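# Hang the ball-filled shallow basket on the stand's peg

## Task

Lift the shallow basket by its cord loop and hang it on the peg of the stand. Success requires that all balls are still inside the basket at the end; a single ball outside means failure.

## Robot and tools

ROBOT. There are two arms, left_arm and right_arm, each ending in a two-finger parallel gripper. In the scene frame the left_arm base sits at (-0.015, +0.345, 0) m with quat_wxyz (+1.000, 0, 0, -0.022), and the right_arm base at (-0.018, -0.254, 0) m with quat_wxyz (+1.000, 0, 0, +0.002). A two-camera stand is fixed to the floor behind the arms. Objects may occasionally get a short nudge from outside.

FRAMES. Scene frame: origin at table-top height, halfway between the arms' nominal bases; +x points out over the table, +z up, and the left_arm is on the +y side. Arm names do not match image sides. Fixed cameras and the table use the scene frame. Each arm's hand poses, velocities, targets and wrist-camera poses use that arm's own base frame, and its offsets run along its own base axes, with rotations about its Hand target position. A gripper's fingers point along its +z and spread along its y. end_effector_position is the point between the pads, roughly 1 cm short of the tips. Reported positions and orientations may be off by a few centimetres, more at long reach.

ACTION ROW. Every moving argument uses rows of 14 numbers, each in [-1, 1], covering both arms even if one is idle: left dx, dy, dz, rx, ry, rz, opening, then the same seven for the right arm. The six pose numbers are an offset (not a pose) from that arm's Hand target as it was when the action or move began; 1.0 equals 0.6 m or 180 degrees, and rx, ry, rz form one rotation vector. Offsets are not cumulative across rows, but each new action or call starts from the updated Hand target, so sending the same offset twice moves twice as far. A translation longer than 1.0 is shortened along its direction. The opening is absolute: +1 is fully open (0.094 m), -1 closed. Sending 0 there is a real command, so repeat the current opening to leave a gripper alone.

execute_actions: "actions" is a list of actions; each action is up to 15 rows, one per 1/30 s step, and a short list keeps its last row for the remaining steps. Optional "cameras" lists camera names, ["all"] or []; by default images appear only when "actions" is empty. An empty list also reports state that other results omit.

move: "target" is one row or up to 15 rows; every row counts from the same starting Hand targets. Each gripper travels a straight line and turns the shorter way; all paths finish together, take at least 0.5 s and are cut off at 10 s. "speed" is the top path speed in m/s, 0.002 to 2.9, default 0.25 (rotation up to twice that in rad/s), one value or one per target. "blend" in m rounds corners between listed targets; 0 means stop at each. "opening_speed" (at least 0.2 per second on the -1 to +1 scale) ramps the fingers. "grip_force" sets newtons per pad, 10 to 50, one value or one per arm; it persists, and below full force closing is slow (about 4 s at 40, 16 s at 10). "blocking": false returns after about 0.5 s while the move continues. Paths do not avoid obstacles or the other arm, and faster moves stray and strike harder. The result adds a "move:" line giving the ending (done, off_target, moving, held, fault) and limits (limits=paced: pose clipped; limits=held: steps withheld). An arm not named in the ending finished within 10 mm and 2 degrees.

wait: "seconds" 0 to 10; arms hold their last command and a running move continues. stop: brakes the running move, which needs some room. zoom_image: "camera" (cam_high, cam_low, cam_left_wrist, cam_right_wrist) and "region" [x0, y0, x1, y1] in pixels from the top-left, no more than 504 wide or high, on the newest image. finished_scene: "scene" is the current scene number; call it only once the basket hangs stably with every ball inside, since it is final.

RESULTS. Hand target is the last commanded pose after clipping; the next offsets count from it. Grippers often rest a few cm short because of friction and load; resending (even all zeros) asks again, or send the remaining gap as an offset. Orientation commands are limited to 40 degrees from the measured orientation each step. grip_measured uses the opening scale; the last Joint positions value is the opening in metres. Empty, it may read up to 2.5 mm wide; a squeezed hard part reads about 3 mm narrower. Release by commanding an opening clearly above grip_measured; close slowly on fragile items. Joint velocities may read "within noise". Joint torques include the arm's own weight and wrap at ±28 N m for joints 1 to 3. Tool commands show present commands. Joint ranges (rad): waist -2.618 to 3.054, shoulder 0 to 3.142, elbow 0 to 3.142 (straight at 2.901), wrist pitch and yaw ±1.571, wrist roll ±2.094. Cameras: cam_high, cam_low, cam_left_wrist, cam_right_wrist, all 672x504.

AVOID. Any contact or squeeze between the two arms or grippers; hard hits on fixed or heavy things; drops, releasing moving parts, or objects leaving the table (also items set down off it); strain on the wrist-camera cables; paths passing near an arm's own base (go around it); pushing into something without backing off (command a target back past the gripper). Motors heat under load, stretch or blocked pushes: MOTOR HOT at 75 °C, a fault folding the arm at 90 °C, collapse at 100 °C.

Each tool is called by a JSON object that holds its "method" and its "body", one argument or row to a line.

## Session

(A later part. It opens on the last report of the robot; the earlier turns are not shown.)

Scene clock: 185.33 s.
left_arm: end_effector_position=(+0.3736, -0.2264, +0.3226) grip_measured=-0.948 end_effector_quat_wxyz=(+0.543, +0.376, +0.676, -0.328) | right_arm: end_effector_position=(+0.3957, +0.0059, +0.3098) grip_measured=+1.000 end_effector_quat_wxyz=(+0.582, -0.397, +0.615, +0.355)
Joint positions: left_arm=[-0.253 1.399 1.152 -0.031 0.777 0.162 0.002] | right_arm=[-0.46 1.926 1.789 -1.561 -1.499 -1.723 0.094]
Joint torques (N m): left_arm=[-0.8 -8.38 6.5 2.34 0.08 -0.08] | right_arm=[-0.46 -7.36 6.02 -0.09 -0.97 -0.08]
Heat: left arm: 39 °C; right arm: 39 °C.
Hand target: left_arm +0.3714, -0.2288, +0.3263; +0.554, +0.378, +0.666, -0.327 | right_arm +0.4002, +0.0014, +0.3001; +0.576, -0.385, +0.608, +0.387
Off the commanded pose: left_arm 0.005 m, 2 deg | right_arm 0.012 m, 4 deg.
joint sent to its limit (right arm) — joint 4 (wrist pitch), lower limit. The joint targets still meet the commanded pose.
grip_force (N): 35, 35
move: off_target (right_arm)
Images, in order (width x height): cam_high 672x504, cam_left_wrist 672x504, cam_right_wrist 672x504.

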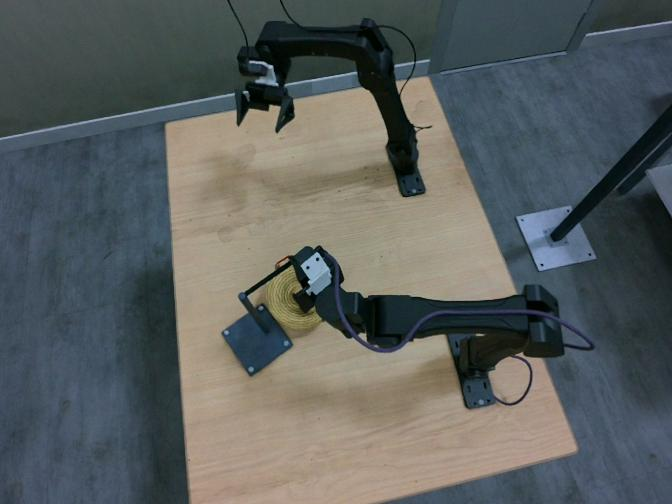

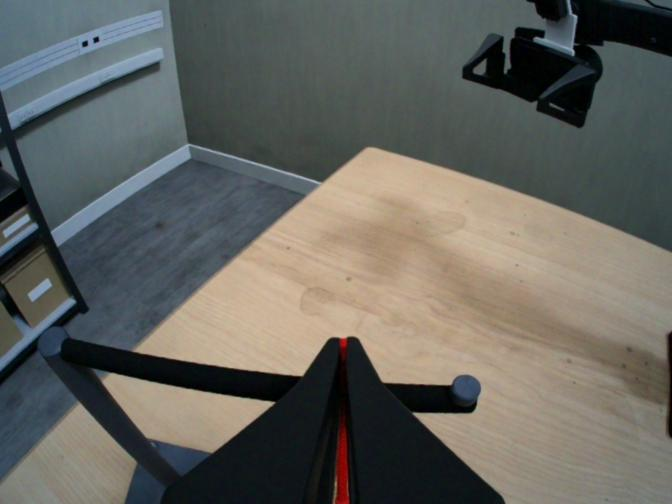

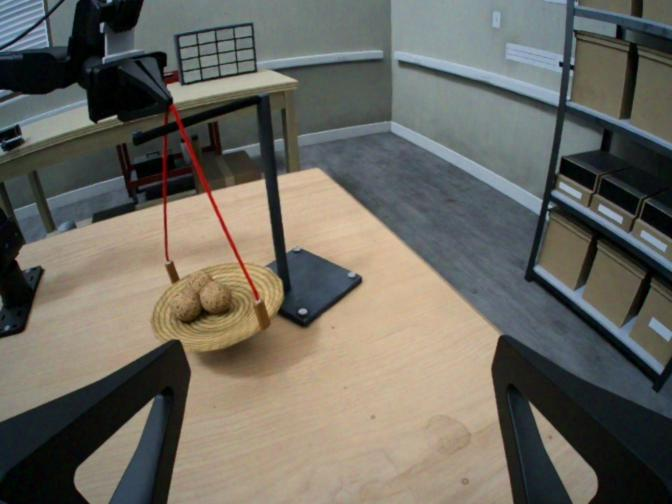

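{"method": "move", "body": {
  "target": [0,0,-0.03,0,0,0,-1, 0,0,0,0,0,0,1],
  "cameras": ["cam_high","cam_left_wrist","cam_right_wrist"],
  "speed": 0.02
}}

{"method": "zoom_image", "body": {
  "camera": "cam_right_wrist",
  "region": [120, 50, 250, 180]
}}

{"method": "zoom_image", "body": {
  "camera": "cam_left_wrist",
  "region": [230, 320, 480, 504]
}}

Scene clock: 190.17 s.
left_arm: end_effector_position=(+0.3737, -0.2268, +0.3104) grip_measured=-0.948 end_effector_quat_wxyz=(+0.551, +0.378, +0.668, -0.327) | right_arm: end_effector_position=(+0.3957, +0.0059, +0.3098) grip_measured=+1.000 end_effector_quat_wxyz=(+0.582, -0.397, +0.615, +0.355)
Joint positions: left_arm=[-0.253 1.399 1.086 0.058 0.78 0.161 0.002] | right_arm=[-0.46 1.926 1.789 -1.561 -1.499 -1.723 0.094]
Joint torques (N m): left_arm=[-0.8 -7.98 6.32 2.16 0.05 -0.05] | right_arm=[-0.46 -7.36 6 -0.1 -0.96 -0.08]
Heat: left arm: 40 °C; right arm: 39 °C.
Hand target: left_arm +0.3714, -0.2288, +0.3082; +0.554, +0.378, +0.666, -0.327 | right_arm +0.4002, +0.0014, +0.3001; +0.576, -0.385, +0.608, +0.387
Off the commanded pose: left_arm 0.004 m, 0 deg | right_arm 0.012 m, 4 deg.
joint sent to its limit (right arm) — joint 4 (wrist pitch), lower limit. The joint targets still meet the commanded pose.
grip_force (N): 35, 35
move: off_target (right_arm)
Images, in order (width x height): cam_high 672x504, cam_left_wrist 672x504, cam_right_wrist 672x504.

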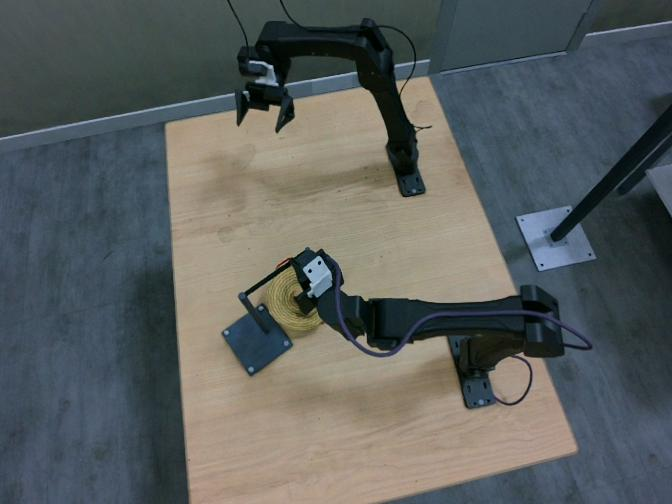

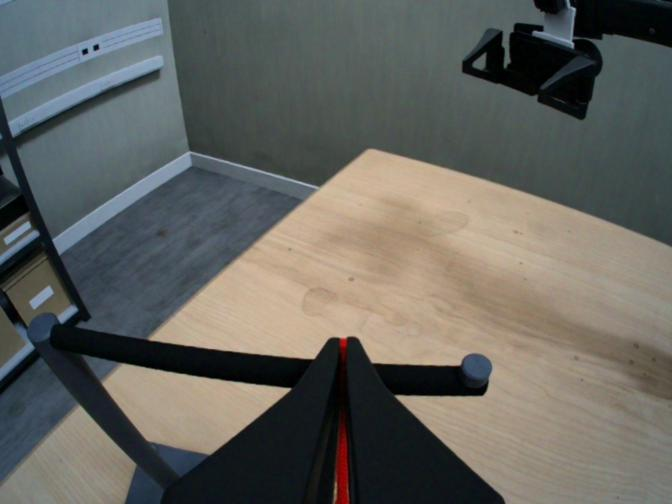

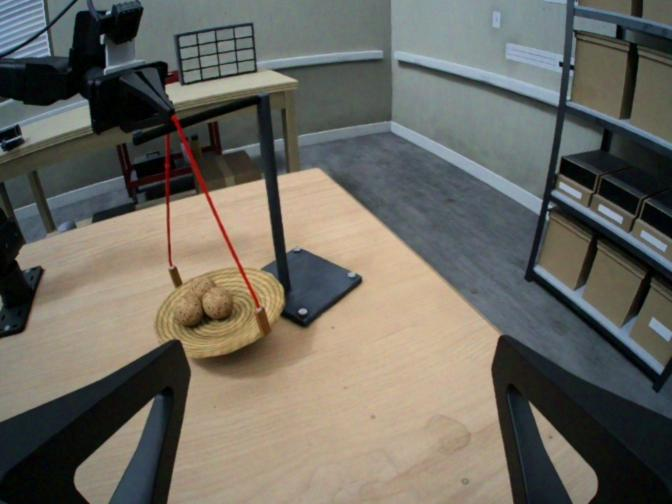

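Scaled by 3.877 from the camera's 672x504 image, which has a finer 960x720 frame.

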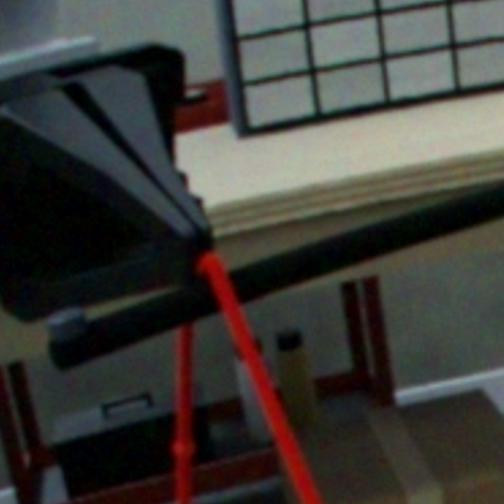

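Scaled by 2.016 from the camera's 672x504 image, which has a finer 960x720 frame.

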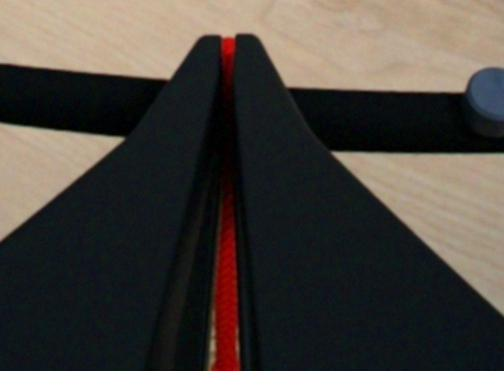

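{"method": "move", "body": {
  "target": [0.001,-0.002,-0.014,0,0,0,-1, 0,0,0,0,0,0,1],
  "cameras": ["cam_left_wrist","cam_right_wrist"],
  "speed": 0.02
}}

{"method": "zoom_image", "body": {
  "camera": "cam_right_wrist",
  "region": [120, 50, 250, 180]
}}

{"method": "zoom_image", "body": {
  "camera": "cam_left_wrist",
  "region": [230, 320, 480, 504]
}}

Scene clock: 192.63 s.
left_arm: end_effector_position=(+0.3739, -0.2273, +0.3100) grip_measured=-0.948 end_effector_quat_wxyz=(+0.561, +0.381, +0.659, -0.326) | right_arm: end_effector_position=(+0.3957, +0.0059, +0.3098) grip_measured=+1.000 end_effector_quat_wxyz=(+0.582, -0.397, +0.615, +0.355)
Joint positions: left_arm=[-0.253 1.399 1.063 0.109 0.783 0.159 0.002] | right_arm=[-0.46 1.926 1.789 -1.561 -1.499 -1.723 0.094]
Joint torques (N m): left_arm=[-1.14 -7.35 5.93 2 -0.02 -0.06] | right_arm=[-0.47 -7.35 6.01 -0.1 -0.96 -0.08]
Motor temperatures (°C): left_arm=[24 29 36 40 26 22 25] | right_arm=[25 29 39 29 29 25 25]
Heat: left arm: 40 °C; right arm: 39 °C.
Hand target: left_arm +0.3720, -0.2300, +0.2997; +0.554, +0.378, +0.666, -0.327 | right_arm +0.4002, +0.0014, +0.3001; +0.576, -0.385, +0.608, +0.387
Off the commanded pose: left_arm 0.011 m, 1 deg | right_arm 0.012 m, 4 deg.
joint sent to its limit (right arm) — joint 4 (wrist pitch), lower limit. The joint targets still meet the commanded pose.
grip_force (N): 35, 35
move: off_target (left_arm, right_arm)
Images, in order (width x height): cam_left_wrist 672x504, cam_right_wrist 672x504.

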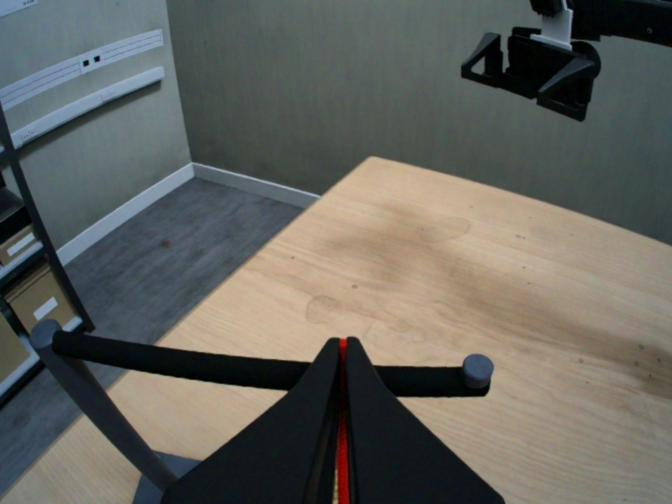

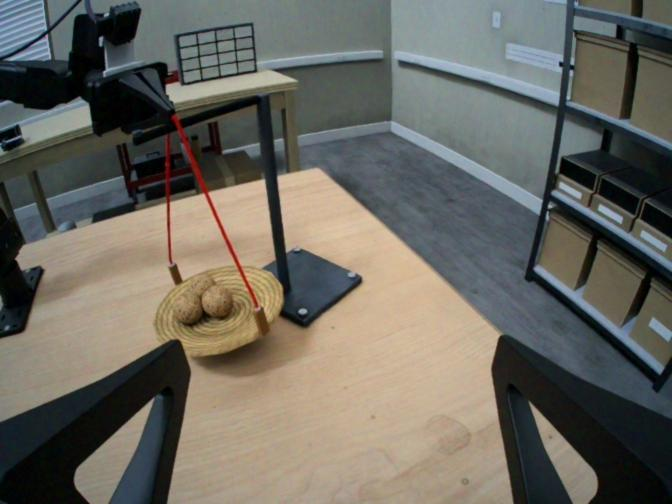

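Scaled by 3.877 from the camera's 672x504 image, which has a finer 960x720 frame.

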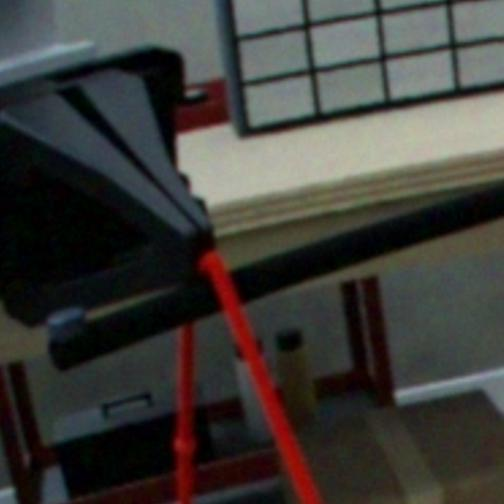

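Scaled by 2.016 from the camera's 672x504 image, which has a finer 960x720 frame.

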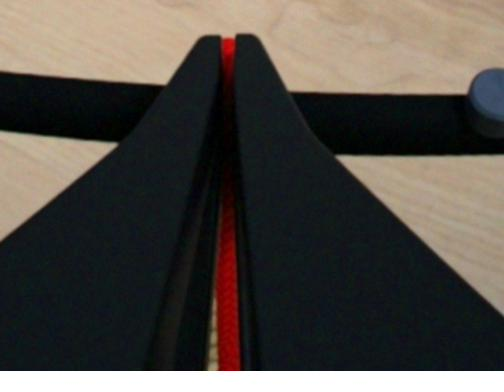

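{"method": "move", "body": {
  "target": [0,0,0.012,0,0,0,-0.6, 0,0,0,0,0,0,1],
  "cameras": ["cam_high","cam_left_wrist","cam_right_wrist"],
  "speed": 0.02,
  "opening_speed": 0.2
}}

{"method": "zoom_image", "body": {
  "camera": "cam_right_wrist",
  "region": [120, 50, 320, 360]
}}

{"method": "zoom_image", "body": {
  "camera": "cam_left_wrist",
  "region": [230, 320, 480, 504]
}}

Scene clock: 197.37 s.
left_arm: end_effector_position=(+0.3754, -0.2266, +0.3100) grip_measured=-0.602 end_effector_quat_wxyz=(+0.562, +0.378, +0.661, -0.322) | right_arm: end_effector_position=(+0.3957, +0.0059, +0.3098) grip_measured=+1.000 end_effector_quat_wxyz=(+0.582, -0.397, +0.615, +0.355)
Joint positions: left_arm=[-0.254 1.399 1.063 0.11 0.773 0.159 0.019] | right_arm=[-0.46 1.926 1.789 -1.561 -1.499 -1.723 0.094]
Joint torques (N m): left_arm=[-1.07 -7.65 7.71 1.7 0.08 -0.06] | right_arm=[-0.47 -7.35 6.01 -0.1 -0.97 -0.08]
Heat: left arm: 40 °C; right arm: 38 °C.
Hand target: left_arm +0.3720, -0.2300, +0.3069; +0.554, +0.378, +0.666, -0.327 | right_arm +0.4002, +0.0014, +0.3001; +0.576, -0.385, +0.608, +0.387
Off the commanded pose: left_arm 0.006 m, 1 deg | right_arm 0.012 m, 4 deg.
joint sent to its limit (right arm) — joint 4 (wrist pitch), lower limit. The joint targets still meet the commanded pose.
grip_force (N): 35, 35
move: off_target (right_arm)
Images, in order (width x height): cam_high 672x504, cam_left_wrist 672x504, cam_right_wrist 672x504.

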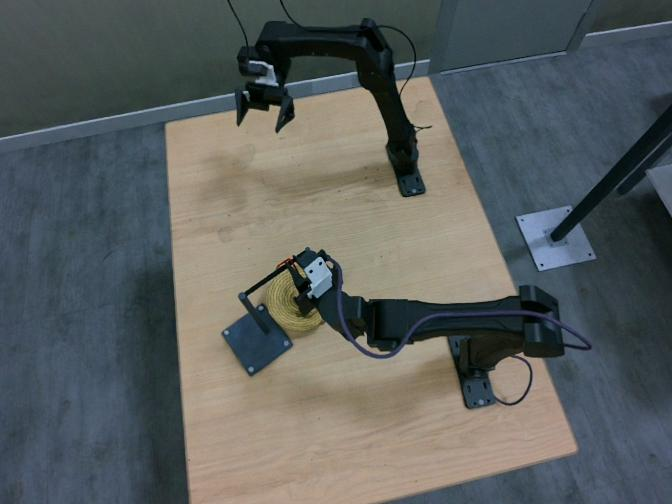

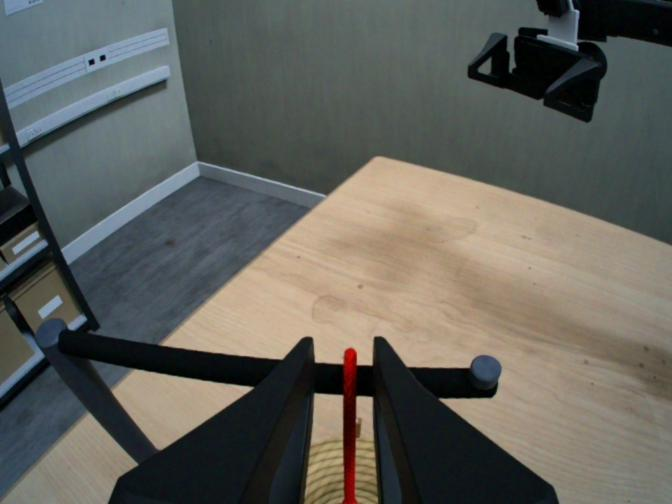

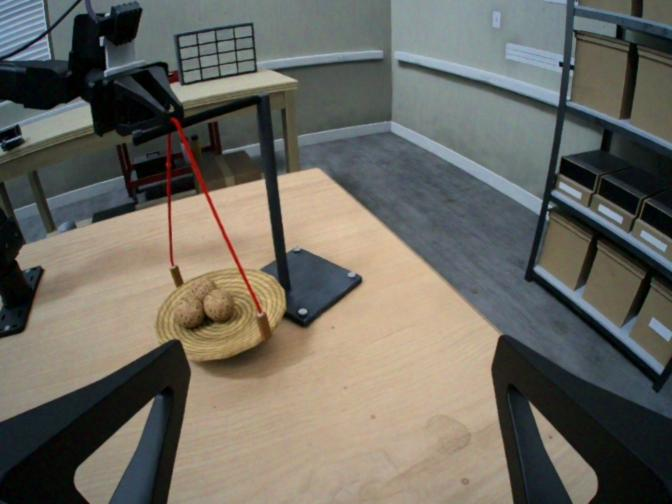

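Scaled by 1.626 from the camera's 672x504 image, which has a finer 960x720 frame.

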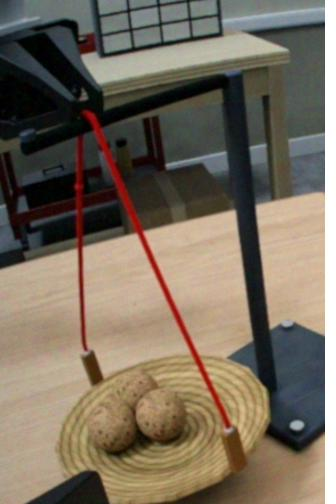

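Scaled by 2.016 from the camera's 672x504 image, which has a finer 960x720 frame.

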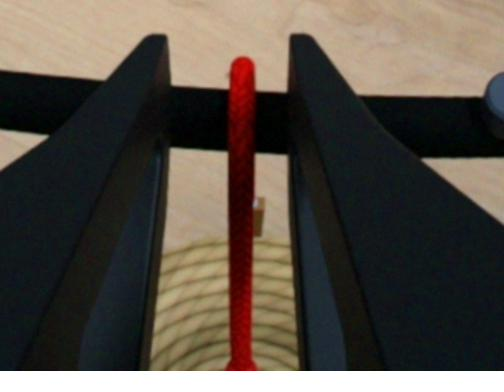

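{"method": "move", "body": {
  "target": [
    [0,0,0,0,0,0,-0.2, 0,0,0,0,0,0,1],
    [-0.01,0.018,0.055,0,0,0,-0.2, 0,0,0,0,0,0,1],
    [-0.075,0.13,0.11,0,0,0,-0.2, 0,0,0,0,0,0,1]
  ],
  "cameras": ["all"],
  "speed": 0.05,
  "blend": [0,0.01,0]
}}

{"method": "wait", "body": {
  "seconds": 1,
  "cameras": ["cam_high","cam_right_wrist","cam_left_wrist"]
}}

Scene clock: 204.73 s.
left_arm: end_effector_position=(+0.3349, -0.1532, +0.3576) grip_measured=-0.202 end_effector_quat_wxyz=(+0.545, +0.370, +0.676, -0.330) | right_arm: end_effector_position=(+0.3957, +0.0059, +0.3098) grip_measured=+1.000 end_effector_quat_wxyz=(+0.582, -0.397, +0.615, +0.355)
Joint positions: left_arm=[-0.004 1.234 1.187 -0.315 1.013 0.266 0.037] | right_arm=[-0.46 1.926 1.789 -1.561 -1.499 -1.723 0.094]
Joint torques (N m): left_arm=[0.69 -7.16 9.8 1.4 0.31 0.1] | right_arm=[-0.44 -7.35 6 -0.09 -0.96 -0.08]
Heat: left arm: 39 °C; right arm: 38 °C.
Hand target: left_arm +0.3270, -0.1520, +0.3730; +0.554, +0.378, +0.666, -0.327 | right_arm +0.4002, +0.0014, +0.3001; +0.576, -0.385, +0.608, +0.387
Off the commanded pose: left_arm 0.017 m, 2 deg | right_arm 0.012 m, 4 deg.
joint sent to its limit (right arm) — joint 4 (wrist pitch), lower limit. The joint targets still meet the commanded pose.
grip_force (N): 35, 35
move: off_target (left_arm, right_arm)

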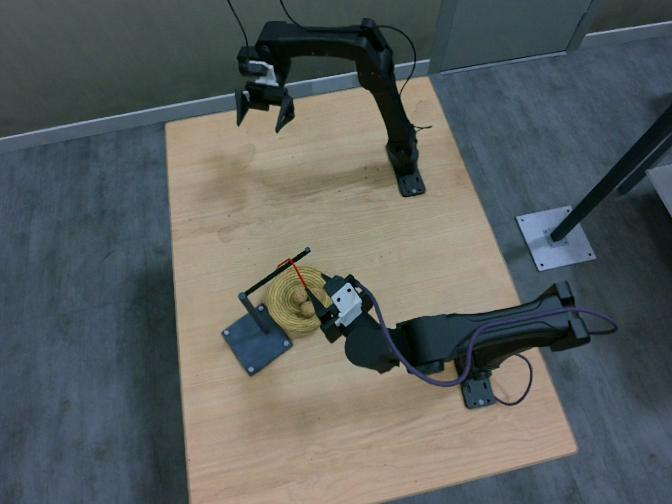

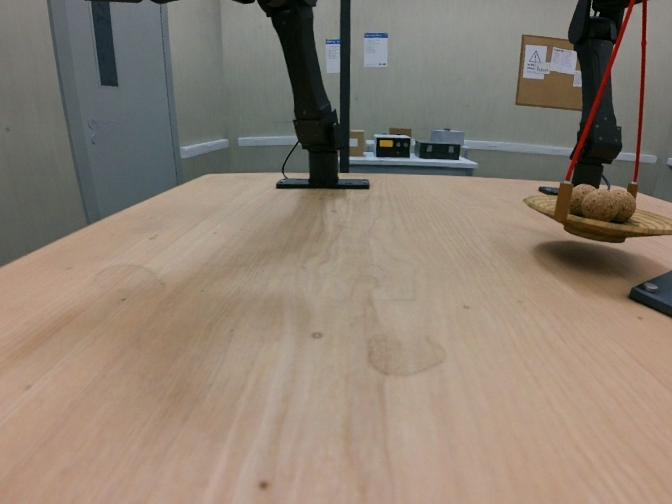

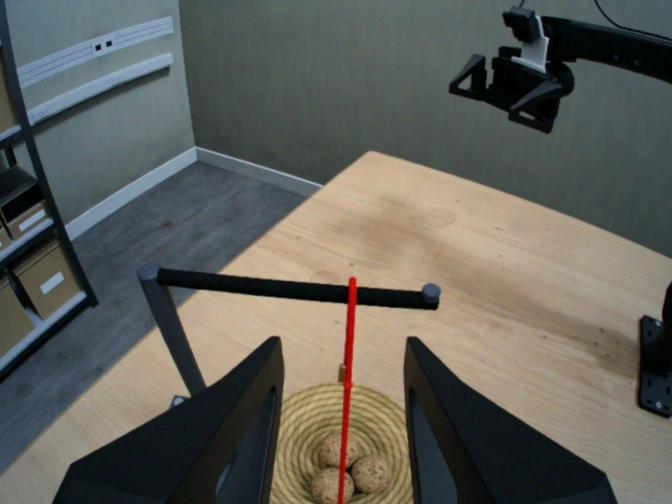

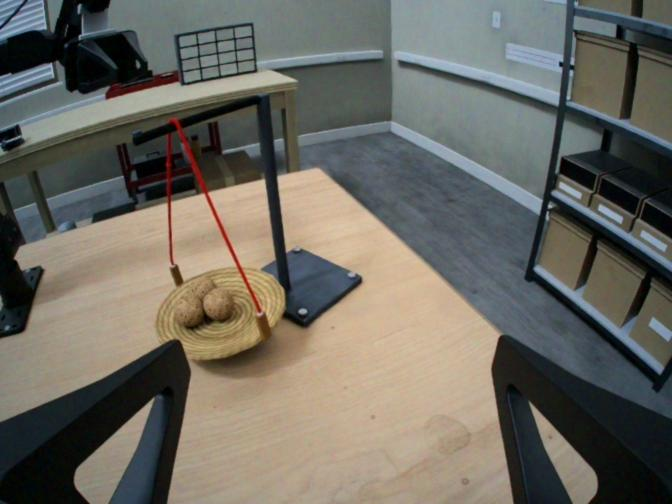

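Scene clock: 205.73 s.
left_arm: end_effector_position=(+0.3348, -0.1532, +0.3576) grip_measured=-0.202 end_effector_quat_wxyz=(+0.545, +0.370, +0.676, -0.331) | right_arm: end_effector_position=(+0.3957, +0.0059, +0.3098) grip_measured=+1.000 end_effector_quat_wxyz=(+0.582, -0.397, +0.615, +0.355)
Joint positions: left_arm=[-0.004 1.234 1.187 -0.315 1.013 0.266 0.037] | right_arm=[-0.46 1.926 1.789 -1.561 -1.499 -1.723 0.094]
Joint torques (N m): left_arm=[0.68 -7.16 9.8 1.42 0.3 0.11] | right_arm=[-0.47 -7.36 6.01 -0.09 -0.97 -0.08]
Heat: left arm: 39 °C; right arm: 38 °C.
Hand target: left_arm +0.3269, -0.1520, +0.3730; +0.554, +0.378, +0.666, -0.327 | right_arm +0.4002, +0.0014, +0.3001; +0.576, -0.385, +0.608, +0.387
Tool commands: left_gripper/opening=-0.2 right_gripper/opening=+1.0
Off the commanded pose: left_arm 0.017 m, 2 deg | right_arm 0.012 m, 4 deg.
grip_force (N): 35, 35
wait: 1.00 s; at rest by 0.17 s
Images, in order (width x height): cam_high 672x504, cam_left_wrist 672x504, cam_right_wrist 672x504.

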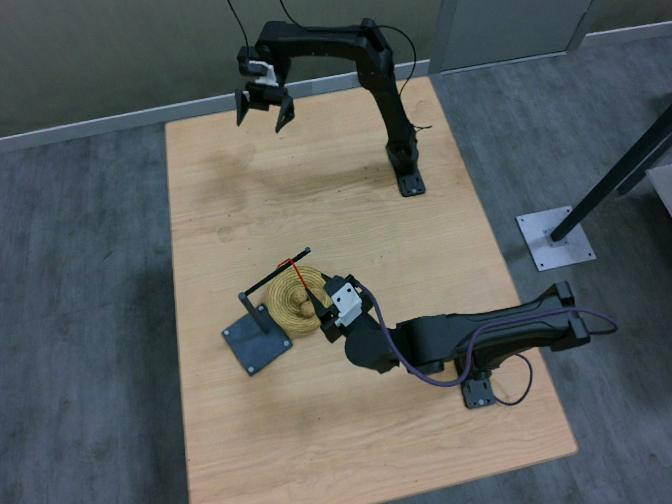

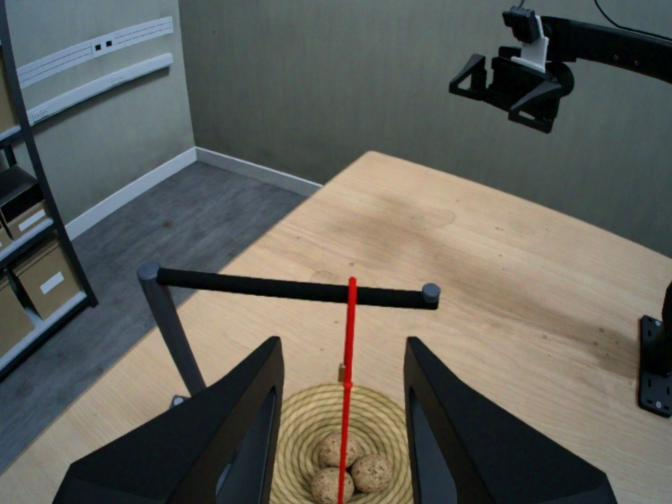

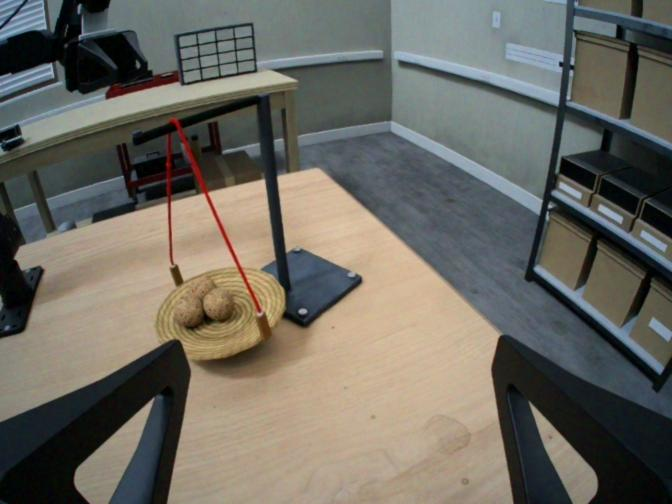

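{"method": "finished_scene", "body": {
  "scene": 2
}}

The scene is finished: the task was done.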